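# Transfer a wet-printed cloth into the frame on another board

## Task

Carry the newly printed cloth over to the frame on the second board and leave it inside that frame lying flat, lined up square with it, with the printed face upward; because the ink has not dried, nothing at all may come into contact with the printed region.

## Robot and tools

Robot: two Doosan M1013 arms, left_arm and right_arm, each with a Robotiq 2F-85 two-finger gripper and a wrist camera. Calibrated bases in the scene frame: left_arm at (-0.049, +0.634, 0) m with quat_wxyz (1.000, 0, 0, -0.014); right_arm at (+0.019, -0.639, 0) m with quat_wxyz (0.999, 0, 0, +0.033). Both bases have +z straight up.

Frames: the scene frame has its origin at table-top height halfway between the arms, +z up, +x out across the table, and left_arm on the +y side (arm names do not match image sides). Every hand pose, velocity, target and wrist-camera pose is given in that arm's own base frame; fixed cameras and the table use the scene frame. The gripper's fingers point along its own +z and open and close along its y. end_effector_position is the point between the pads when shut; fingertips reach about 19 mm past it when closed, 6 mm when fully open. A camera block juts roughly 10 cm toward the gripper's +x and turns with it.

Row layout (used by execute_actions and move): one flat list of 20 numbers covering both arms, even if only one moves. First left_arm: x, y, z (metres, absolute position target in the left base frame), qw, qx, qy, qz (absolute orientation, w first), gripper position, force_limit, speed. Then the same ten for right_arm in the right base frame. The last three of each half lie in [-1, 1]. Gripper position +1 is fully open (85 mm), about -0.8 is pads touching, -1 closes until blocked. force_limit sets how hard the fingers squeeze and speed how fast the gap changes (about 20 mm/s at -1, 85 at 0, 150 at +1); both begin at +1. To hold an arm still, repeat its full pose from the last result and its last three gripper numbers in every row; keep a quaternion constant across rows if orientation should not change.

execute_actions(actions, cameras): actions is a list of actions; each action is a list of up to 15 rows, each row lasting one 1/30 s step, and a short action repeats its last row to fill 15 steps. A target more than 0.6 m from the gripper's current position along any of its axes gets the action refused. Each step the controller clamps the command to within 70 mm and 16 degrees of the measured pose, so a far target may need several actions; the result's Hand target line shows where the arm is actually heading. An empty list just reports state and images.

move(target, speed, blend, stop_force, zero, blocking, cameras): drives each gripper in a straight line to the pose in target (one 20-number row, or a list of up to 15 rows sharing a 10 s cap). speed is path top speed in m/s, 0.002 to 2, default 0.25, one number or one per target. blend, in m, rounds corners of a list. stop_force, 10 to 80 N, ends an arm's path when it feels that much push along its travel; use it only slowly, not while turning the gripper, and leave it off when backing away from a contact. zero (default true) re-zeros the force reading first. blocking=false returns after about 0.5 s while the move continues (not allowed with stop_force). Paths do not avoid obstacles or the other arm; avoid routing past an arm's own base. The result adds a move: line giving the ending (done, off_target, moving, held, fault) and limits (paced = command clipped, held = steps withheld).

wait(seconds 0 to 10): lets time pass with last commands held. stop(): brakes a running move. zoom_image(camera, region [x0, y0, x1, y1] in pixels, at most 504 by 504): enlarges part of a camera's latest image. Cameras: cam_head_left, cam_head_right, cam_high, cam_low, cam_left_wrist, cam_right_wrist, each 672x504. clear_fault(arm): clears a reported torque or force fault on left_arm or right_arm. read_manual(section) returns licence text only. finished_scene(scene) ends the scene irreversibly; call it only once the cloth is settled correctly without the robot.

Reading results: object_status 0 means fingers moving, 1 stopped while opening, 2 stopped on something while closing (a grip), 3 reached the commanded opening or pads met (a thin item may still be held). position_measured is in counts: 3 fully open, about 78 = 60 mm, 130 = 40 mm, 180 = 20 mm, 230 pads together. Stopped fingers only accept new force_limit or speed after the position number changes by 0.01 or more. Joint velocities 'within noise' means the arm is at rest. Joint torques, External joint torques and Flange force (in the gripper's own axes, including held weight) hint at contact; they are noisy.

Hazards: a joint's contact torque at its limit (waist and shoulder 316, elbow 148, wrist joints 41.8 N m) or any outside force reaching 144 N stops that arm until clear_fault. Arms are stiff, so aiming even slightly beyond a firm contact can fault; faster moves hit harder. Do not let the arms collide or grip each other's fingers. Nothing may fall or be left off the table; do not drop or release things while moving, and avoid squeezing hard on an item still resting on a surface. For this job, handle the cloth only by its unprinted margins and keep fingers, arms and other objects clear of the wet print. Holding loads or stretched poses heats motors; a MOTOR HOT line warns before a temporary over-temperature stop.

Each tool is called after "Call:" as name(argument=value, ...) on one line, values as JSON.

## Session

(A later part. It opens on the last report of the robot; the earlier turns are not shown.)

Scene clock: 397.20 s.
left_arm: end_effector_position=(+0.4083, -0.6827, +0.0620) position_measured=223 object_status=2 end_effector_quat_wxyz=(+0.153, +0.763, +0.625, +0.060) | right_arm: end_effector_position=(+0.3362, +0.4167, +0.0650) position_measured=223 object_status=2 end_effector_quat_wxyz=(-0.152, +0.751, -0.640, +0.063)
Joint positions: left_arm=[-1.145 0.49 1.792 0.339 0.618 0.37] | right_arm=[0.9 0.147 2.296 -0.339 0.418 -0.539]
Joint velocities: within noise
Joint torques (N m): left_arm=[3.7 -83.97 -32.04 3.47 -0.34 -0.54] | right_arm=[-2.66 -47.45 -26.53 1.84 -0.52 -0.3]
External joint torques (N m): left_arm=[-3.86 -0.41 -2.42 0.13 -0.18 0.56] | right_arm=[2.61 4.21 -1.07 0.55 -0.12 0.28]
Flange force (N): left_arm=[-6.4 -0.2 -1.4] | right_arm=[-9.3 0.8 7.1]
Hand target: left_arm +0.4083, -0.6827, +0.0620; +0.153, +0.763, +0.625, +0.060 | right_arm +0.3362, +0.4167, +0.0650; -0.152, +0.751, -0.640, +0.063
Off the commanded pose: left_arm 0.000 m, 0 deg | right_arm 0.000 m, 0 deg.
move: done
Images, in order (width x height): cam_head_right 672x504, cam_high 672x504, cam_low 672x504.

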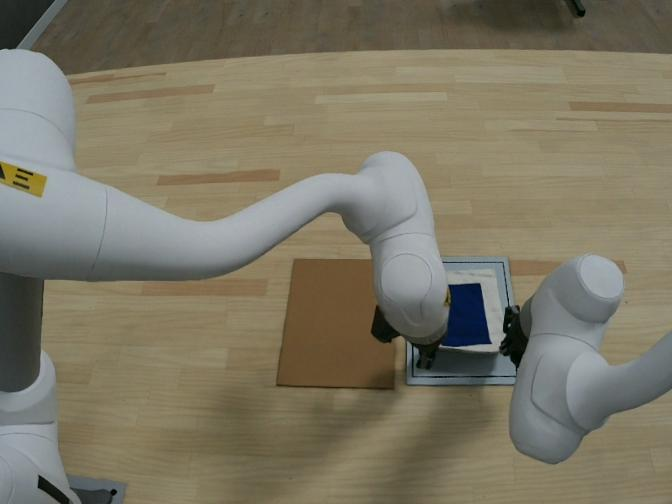

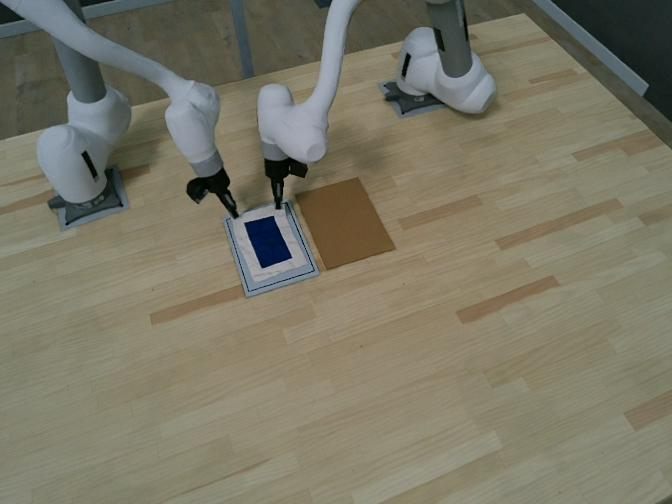

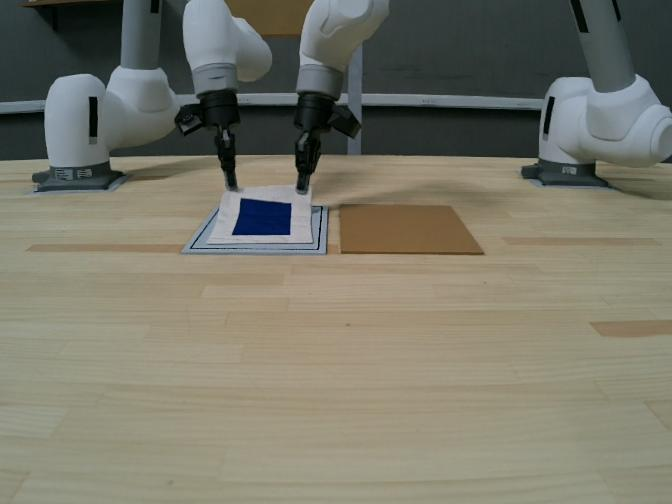

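Call:
move(target=[[0.4013,-0.6849,0.034,0.1530,0.7630,0.6251,0.0603,-1,-0.7,-1,0.3352,0.4156,0.034,-0.1518,0.7509,-0.6395,0.0632,-1,-0.7,-1]], speed=0.04)

Call:
zoom_image(camera="cam_low", region=[170, 120, 350, 270])

Call:
zoom_image(camera="cam_high", region=[200, 170, 350, 310])

Call:
zoom_image(camera="cam_head_right", region=[390, 240, 530, 400])

Scene clock: 400.53 s.
left_arm: end_effector_position=(+0.4013, -0.6849, +0.0340) position_measured=223 object_status=2 end_effector_quat_wxyz=(+0.153, +0.763, +0.625, +0.060) | right_arm: end_effector_position=(+0.3352, +0.4156, +0.0340) position_measured=223 object_status=2 end_effector_quat_wxyz=(-0.152, +0.751, -0.640, +0.063)
Joint positions: left_arm=[-1.155 0.519 1.809 0.366 0.577 0.329] | right_arm=[0.9 0.198 2.319 -0.407 0.348 -0.466]
Joint velocities: within noise
Joint torques (N m): left_arm=[3.5 -85.51 -30.88 3.28 -0.38 -0.54] | right_arm=[-2.92 -49.74 -23.8 1.45 -0.46 -0.25]
External joint torques (N m): left_arm=[-3.47 -0.85 -2.43 0.15 -0.11 0.56] | right_arm=[2.86 4.23 -0.89 0.66 -0.13 0.22]
Flange force (N): left_arm=[-5.9 0.1 -1.9] | right_arm=[-9.1 1.3 7.1]
Hand target: left_arm +0.4013, -0.6849, +0.0340; +0.153, +0.763, +0.625, +0.060 | right_arm +0.3352, +0.4156, +0.0340; -0.152, +0.751, -0.640, +0.063
Off the commanded pose: left_arm 0.000 m, 0 deg | right_arm 0.000 m, 0 deg.
move: done
camera_calibration:
cam_left_wrist: T_world_to_cam=[[0.953434, -0.171565, 0.248049, -0.49293], [-0.260631, -0.882553, 0.391371, -0.491945], [0.151771, -0.437796, -0.886172, -0.205417], [0, 0, 0, 1]] pos_world=[0.372936, -0.608668, 0.132769]
cam_right_wrist: T_world_to_cam=[[-0.958832, -0.119894, -0.257421, 0.38763], [-0.233734, 0.84802, 0.475637, -0.28041], [0.161273, 0.516224, -0.841132, -0.108121], [0, 0, 0, 1]] pos_world=[0.323568, 0.340082, 0.142214]

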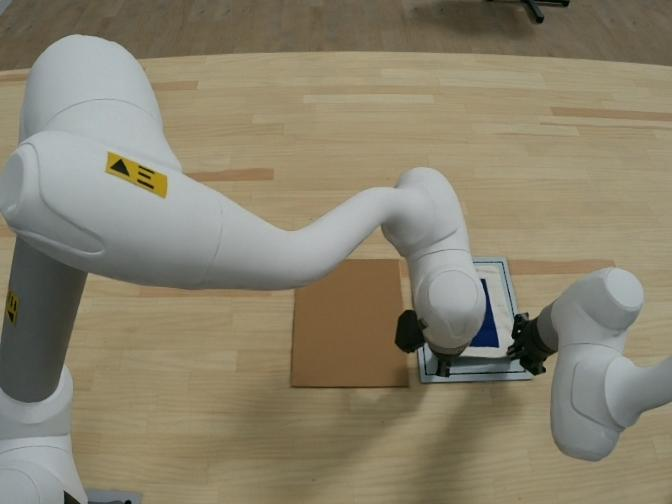

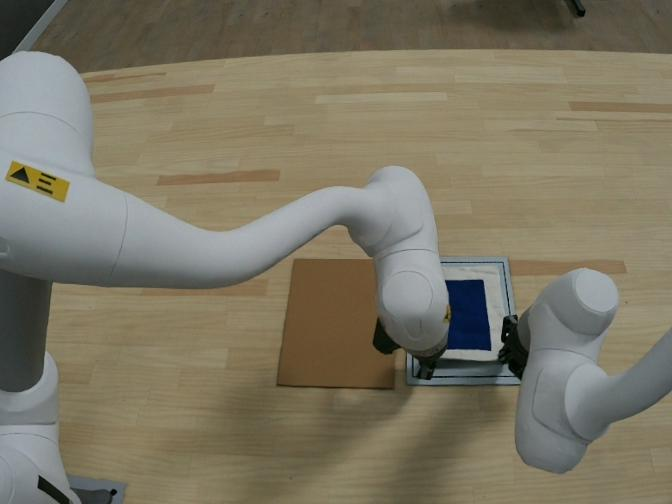

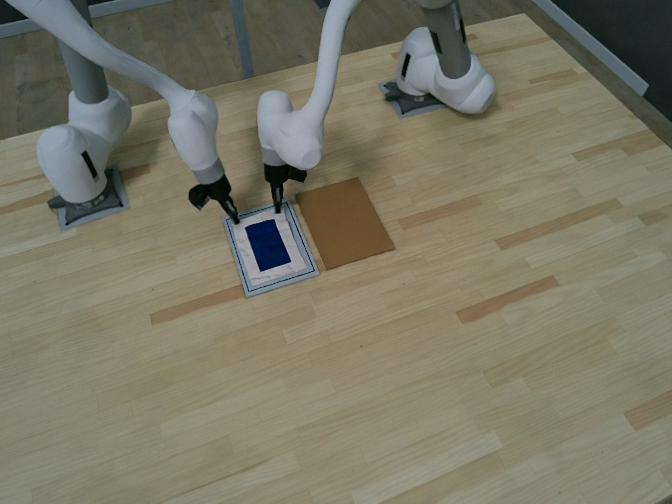

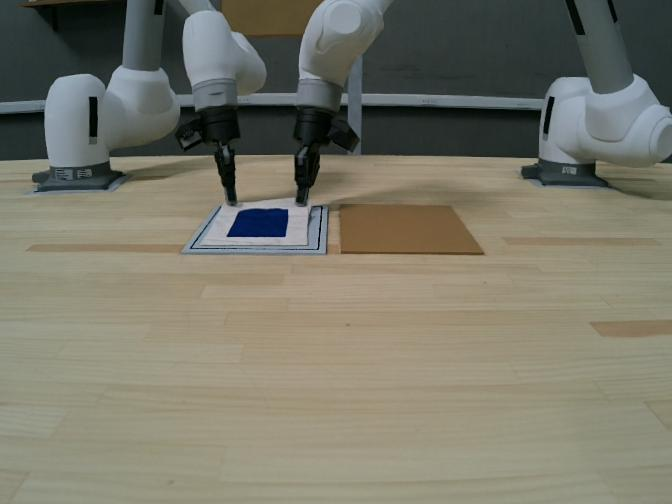

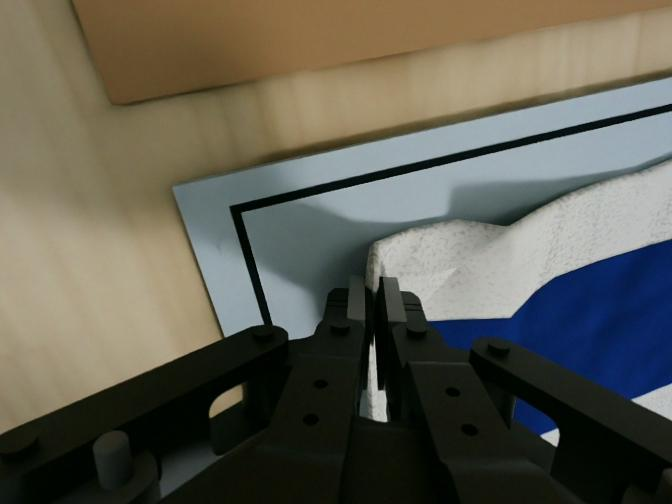

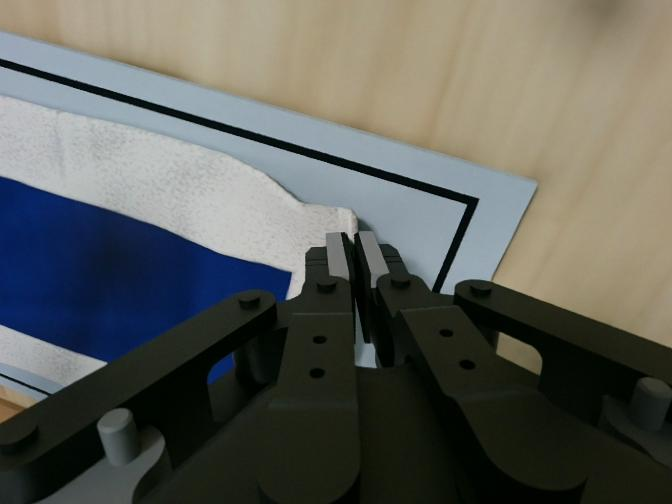

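Scaled by 2.800 from the camera's 672x504 image, which has a finer 960x720 frame.

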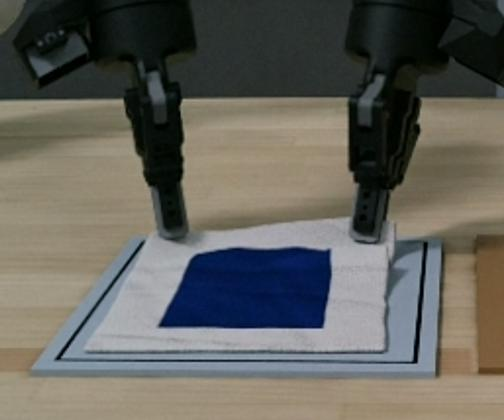

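Scaled by 3.360 from the camera's 672x504 image, which has a finer 960x720 frame.

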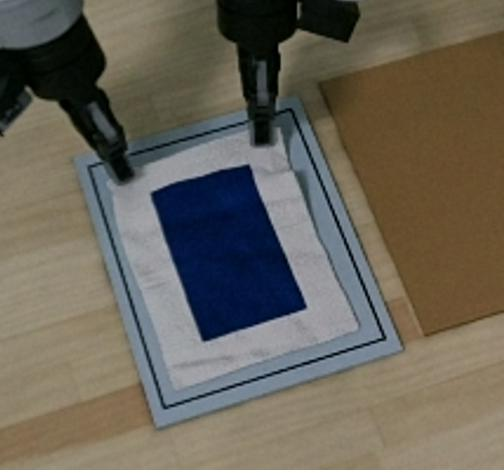

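Scaled by 3.150 from the camera's 672x504 image, which has a finer 960x720 frame.

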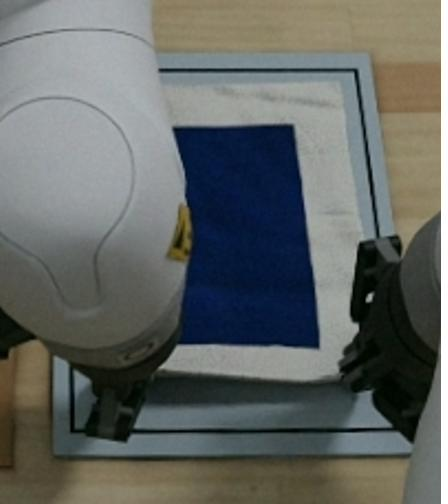

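Call:
move(target=[0.3983,-0.6849,0.031,0.1530,0.7630,0.6251,0.0603,-1,-0.7,-1,0.3322,0.4156,0.031,-0.1518,0.7509,-0.6395,0.0632,-1,-0.7,-1], speed=0.02, cameras=[])

Call:
move(target=[0.3983,-0.6849,0.031,0.1530,0.7630,0.6251,0.0603,-0.5,-0.7,-1,0.3322,0.4156,0.031,-0.1518,0.7509,-0.6395,0.0632,-0.5,-0.7,-1], cameras=["cam_low","cam_high","cam_left_wrist","cam_right_wrist"])

Call:
zoom_image(camera="cam_low", region=[170, 120, 350, 270])

Call:
zoom_image(camera="cam_high", region=[200, 170, 350, 310])

Scene clock: 404.07 s.
left_arm: end_effector_position=(+0.3983, -0.6849, +0.0310) position_measured=223 object_status=2 end_effector_quat_wxyz=(+0.153, +0.763, +0.625, +0.060) | right_arm: end_effector_position=(+0.3322, +0.4156, +0.0310) position_measured=223 object_status=2 end_effector_quat_wxyz=(-0.152, +0.751, -0.640, +0.063)
Joint positions: left_arm=[-1.159 0.521 1.813 0.371 0.573 0.32] | right_arm=[0.906 0.202 2.324 -0.419 0.342 -0.448]
Joint velocities: within noise
Joint torques (N m): left_arm=[3.6 -85.6 -30.82 3.26 -0.36 -0.52] | right_arm=[-2.58 -49.35 -23.18 1.52 -0.42 -0.21]
External joint torques (N m): left_arm=[-3.57 -0.77 -2.38 0.15 -0.12 0.54] | right_arm=[2.57 3.7 -1.21 0.55 -0.16 0.18]
Flange force (N): left_arm=[-5.9 -0.1 -1.8] | right_arm=[-8.6 0.8 6.3]
Hand target: left_arm +0.3983, -0.6849, +0.0310; +0.153, +0.763, +0.625, +0.060 | right_arm +0.3322, +0.4156, +0.0310; -0.152, +0.751, -0.640, +0.063
Off the commanded pose: left_arm 0.000 m, 0 deg | right_arm 0.000 m, 0 deg.
move: done
No camera images: "cameras" was empty.

Scene clock: 404.97 s.
left_arm: end_effector_position=(+0.3983, -0.6849, +0.0310) position_measured=192 object_status=3 end_effector_quat_wxyz=(+0.153, +0.763, +0.625, +0.060) | right_arm: end_effector_position=(+0.3322, +0.4156, +0.0310) position_measured=192 object_status=0 end_effector_quat_wxyz=(-0.152, +0.751, -0.640, +0.063)
Joint positions: left_arm=[-1.159 0.521 1.813 0.371 0.573 0.32] | right_arm=[0.906 0.202 2.324 -0.419 0.342 -0.448]
Joint velocities: within noise
Joint torques (N m): left_arm=[3.64 -85.56 -30.76 3.26 -0.35 -0.56] | right_arm=[-2.69 -50.07 -23.52 1.5 -0.49 -0.21]
External joint torques (N m): left_arm=[-3.66 -0.35 -2.27 0.14 -0.13 0.59] | right_arm=[2.57 4.67 -0.85 0.57 -0.08 0.19]
Flange force (N): left_arm=[-6.1 -0.1 -1.2] | right_arm=[-8.9 0.9 8.1]
Hand target: left_arm +0.3983, -0.6849, +0.0310; +0.153, +0.763, +0.625, +0.060 | right_arm +0.3322, +0.4156, +0.0310; -0.152, +0.751, -0.640, +0.063
Off the commanded pose: left_arm 0.000 m, 0 deg | right_arm 0.000 m, 0 deg.
move: done
camera_calibration:
cam_left_wrist: T_world_to_cam=[[0.953434, -0.171565, 0.248049, -0.489325], [-0.260631, -0.882553, 0.391371, -0.491553], [0.151771, -0.437796, -0.886172, -0.20762], [0, 0, 0, 1]] pos_world=[0.369936, -0.608668, 0.129769]
cam_right_wrist: T_world_to_cam=[[-0.958832, -0.119894, -0.257421, 0.383981], [-0.233734, 0.84802, 0.475637, -0.279684], [0.161273, 0.516224, -0.841132, -0.11016], [0, 0, 0, 1]] pos_world=[0.320568, 0.340082, 0.139214]
Images, in order (width x height): cam_high 672x504, cam_low 672x504, cam_left_wrist 672x504, cam_right_wrist 672x504.

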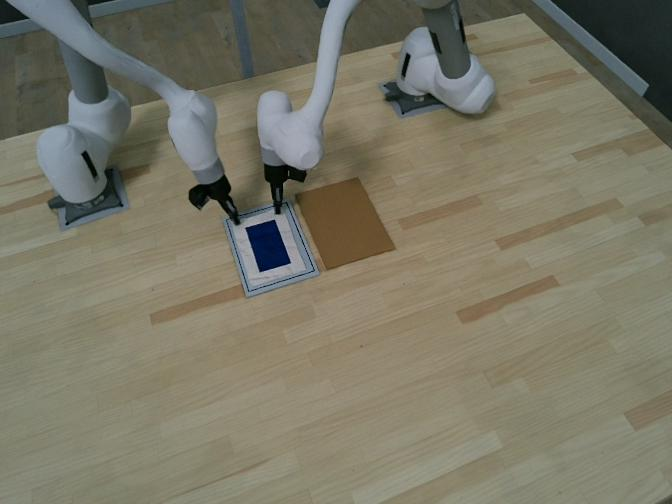

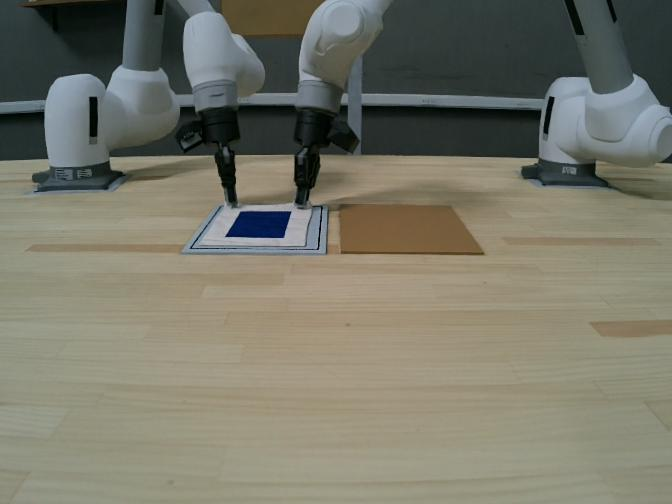

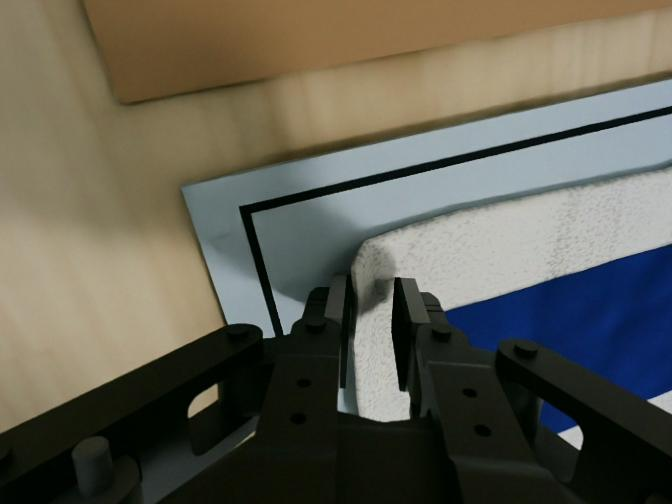

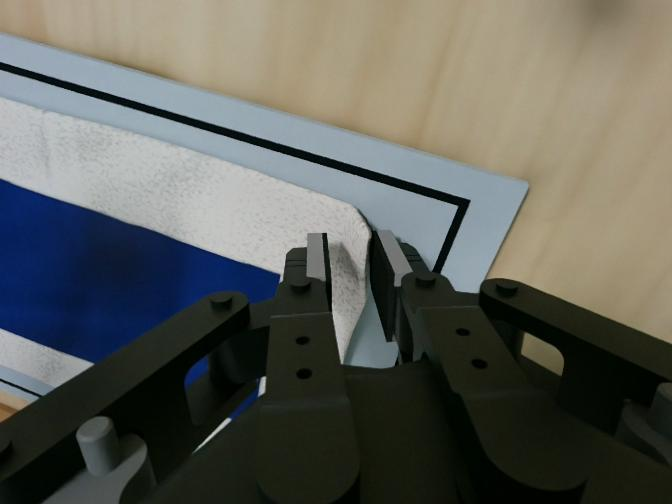

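Scaled by 2.800 from the camera's 672x504 image, which has a finer 960x720 frame.

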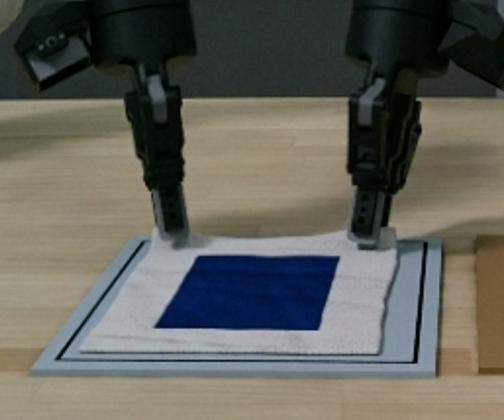

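Scaled by 3.360 from the camera's 672x504 image, which has a finer 960x720 frame.

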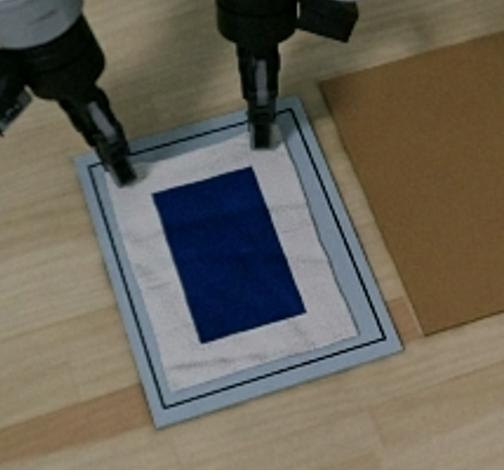

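Call:
move(target=[[0.3963,-0.6849,0.060,0.1530,0.7630,0.6251,0.0603,-0.5,-0.7,-1,0.3302,0.4156,0.060,-0.1518,0.7509,-0.6395,0.0632,-0.5,-0.7,-1],[0.33,-0.6649,0.20,0.1530,0.7630,0.6251,0.0603,-0.5,-0.7,-1,0.27,0.3956,0.20,-0.1518,0.7509,-0.6395,0.0632,-0.5,-0.7,-1],[0.20,-0.50,0.30,0.1530,0.7630,0.6251,0.0603,-0.5,-0.7,-1,0.20,0.28,0.30,-0.1518,0.7509,-0.6395,0.0632,-0.5,-0.7,-1]], speed=[0.03,0.15,0.2], blend=[0,0.03,0])

Call:
zoom_image(camera="cam_low", region=[170, 180, 350, 270])

Call:
zoom_image(camera="cam_high", region=[200, 170, 350, 310])

Call:
zoom_image(camera="cam_head_right", region=[390, 240, 540, 400])

Scene clock: 410.70 s.
left_arm: end_effector_position=(+0.2000, -0.5000, +0.2999) position_measured=192 object_status=3 end_effector_quat_wxyz=(+0.153, +0.763, +0.625, +0.060) | right_arm: end_effector_position=(+0.2000, +0.2800, +0.3000) position_measured=192 object_status=3 end_effector_quat_wxyz=(-0.152, +0.751, -0.640, +0.063)
Joint positions: left_arm=[-1.39 -0.088 2.02 0.299 1.016 0.246] | right_arm=[0.984 -0.47 2.28 -0.185 1.048 -0.677]
Joint velocities: within noise
Joint torques (N m): left_arm=[3.46 -33.41 -38.84 4.55 -0.35 -0.55] | right_arm=[-2.67 2.02 -41.23 3.08 -0.66 -0.21]
External joint torques (N m): left_arm=[-3.43 0.96 -2.8 0.1 -0.07 0.57] | right_arm=[2.74 3.28 -1.48 0.64 -0.06 0.19]
Flange force (N): left_arm=[-7.8 -2.0 -3.4] | right_arm=[-13.9 2.7 -0.1]
Hand target: left_arm +0.2000, -0.5000, +0.3000; +0.153, +0.763, +0.625, +0.060 | right_arm +0.2000, +0.2800, +0.3000; -0.152, +0.751, -0.640, +0.063
Off the commanded pose: left_arm 0.000 m, 0 deg | right_arm 0.000 m, 0 deg.
move: done
camera_calibration:
cam_left_wrist: T_world_to_cam=[[0.953524, -0.171482, 0.247763, -0.33512], [-0.26042, -0.882622, 0.391357, -0.48544], [0.15157, -0.43769, -0.886258, 0.141786], [0, 0, 0, 1]] pos_world=[0.171636, -0.423868, 0.398669]
cam_right_wrist: T_world_to_cam=[[-0.958851, -0.119932, -0.257335, 0.3102], [-0.233725, 0.84801, 0.47566, -0.323632], [0.161175, 0.516232, -0.841146, 0.207395], [0, 0, 0, 1]] pos_world=[0.188368, 0.204582, 0.408214]

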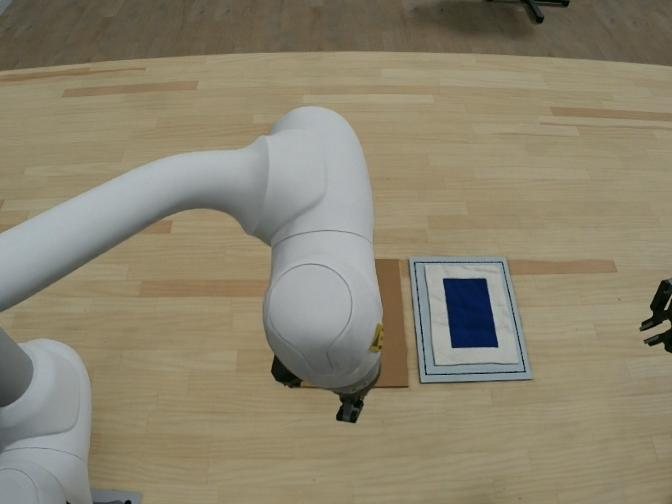

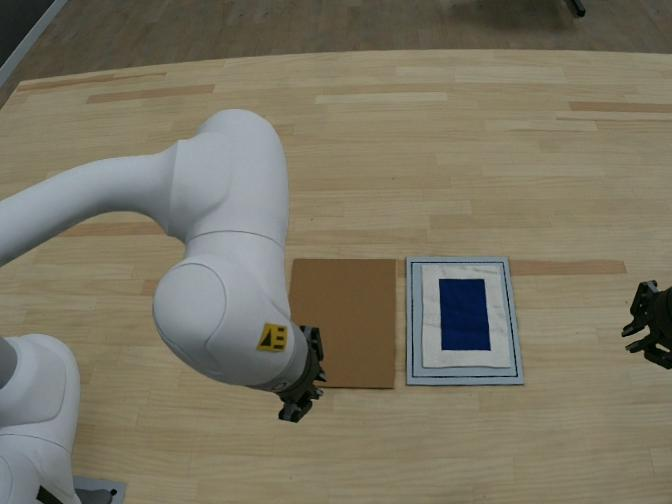

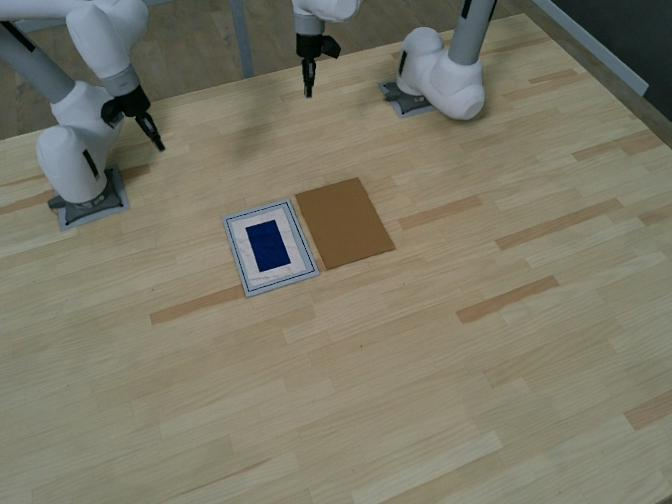

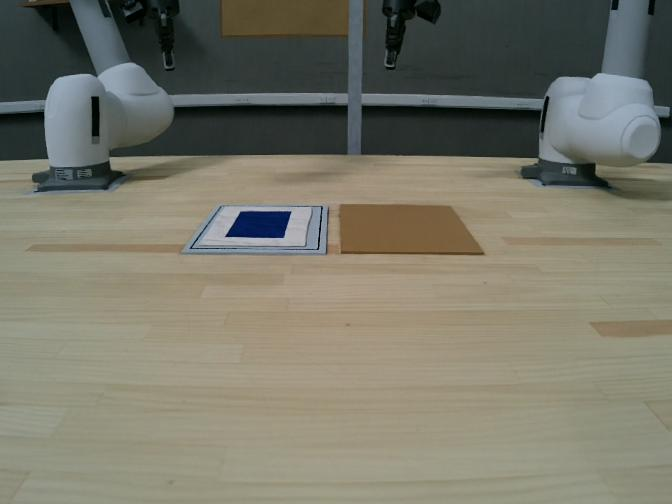

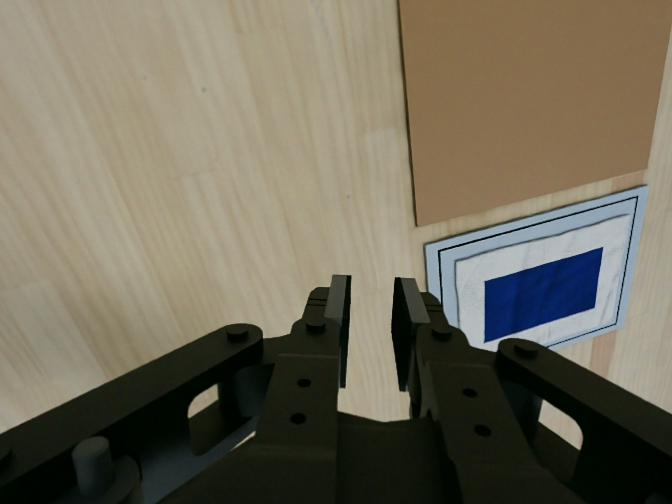

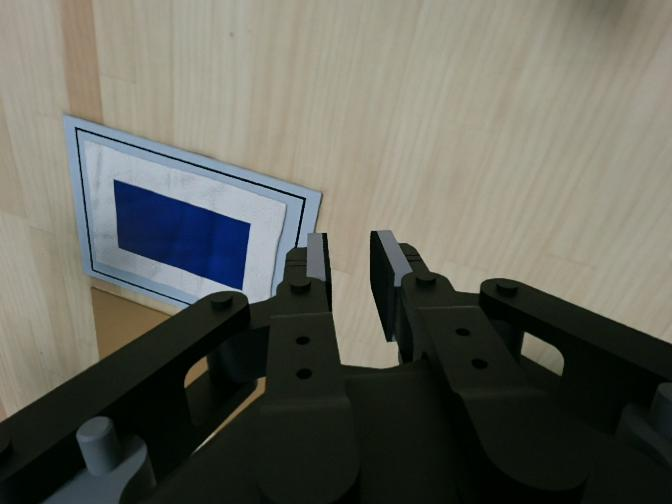

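Scaled by 2.800 from the camera's 672x504 image, which has a finer 960x720 frame.

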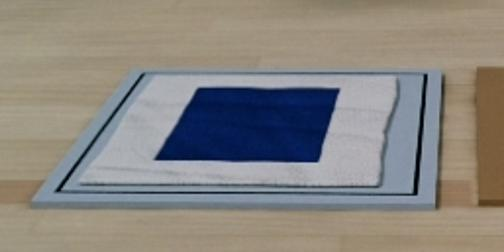

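Scaled by 3.360 from the camera's 672x504 image, which has a finer 960x720 frame.

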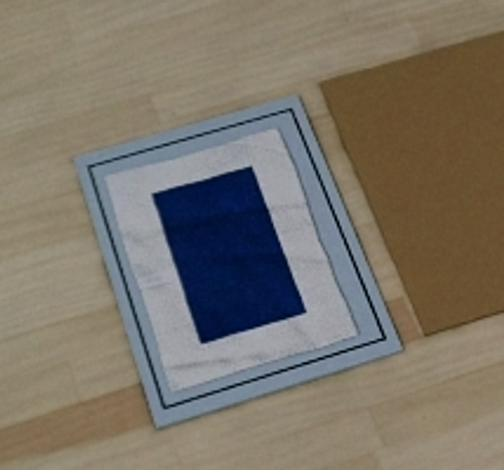

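Scaled by 3.150 from the camera's 672x504 image, which has a finer 960x720 frame.

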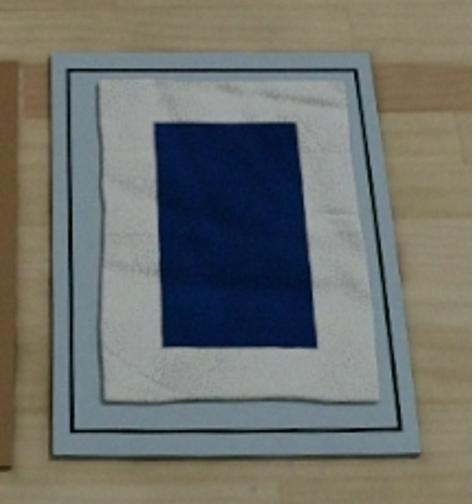

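Call:
finished_scene(scene=1)

The scene is finished: the task was done.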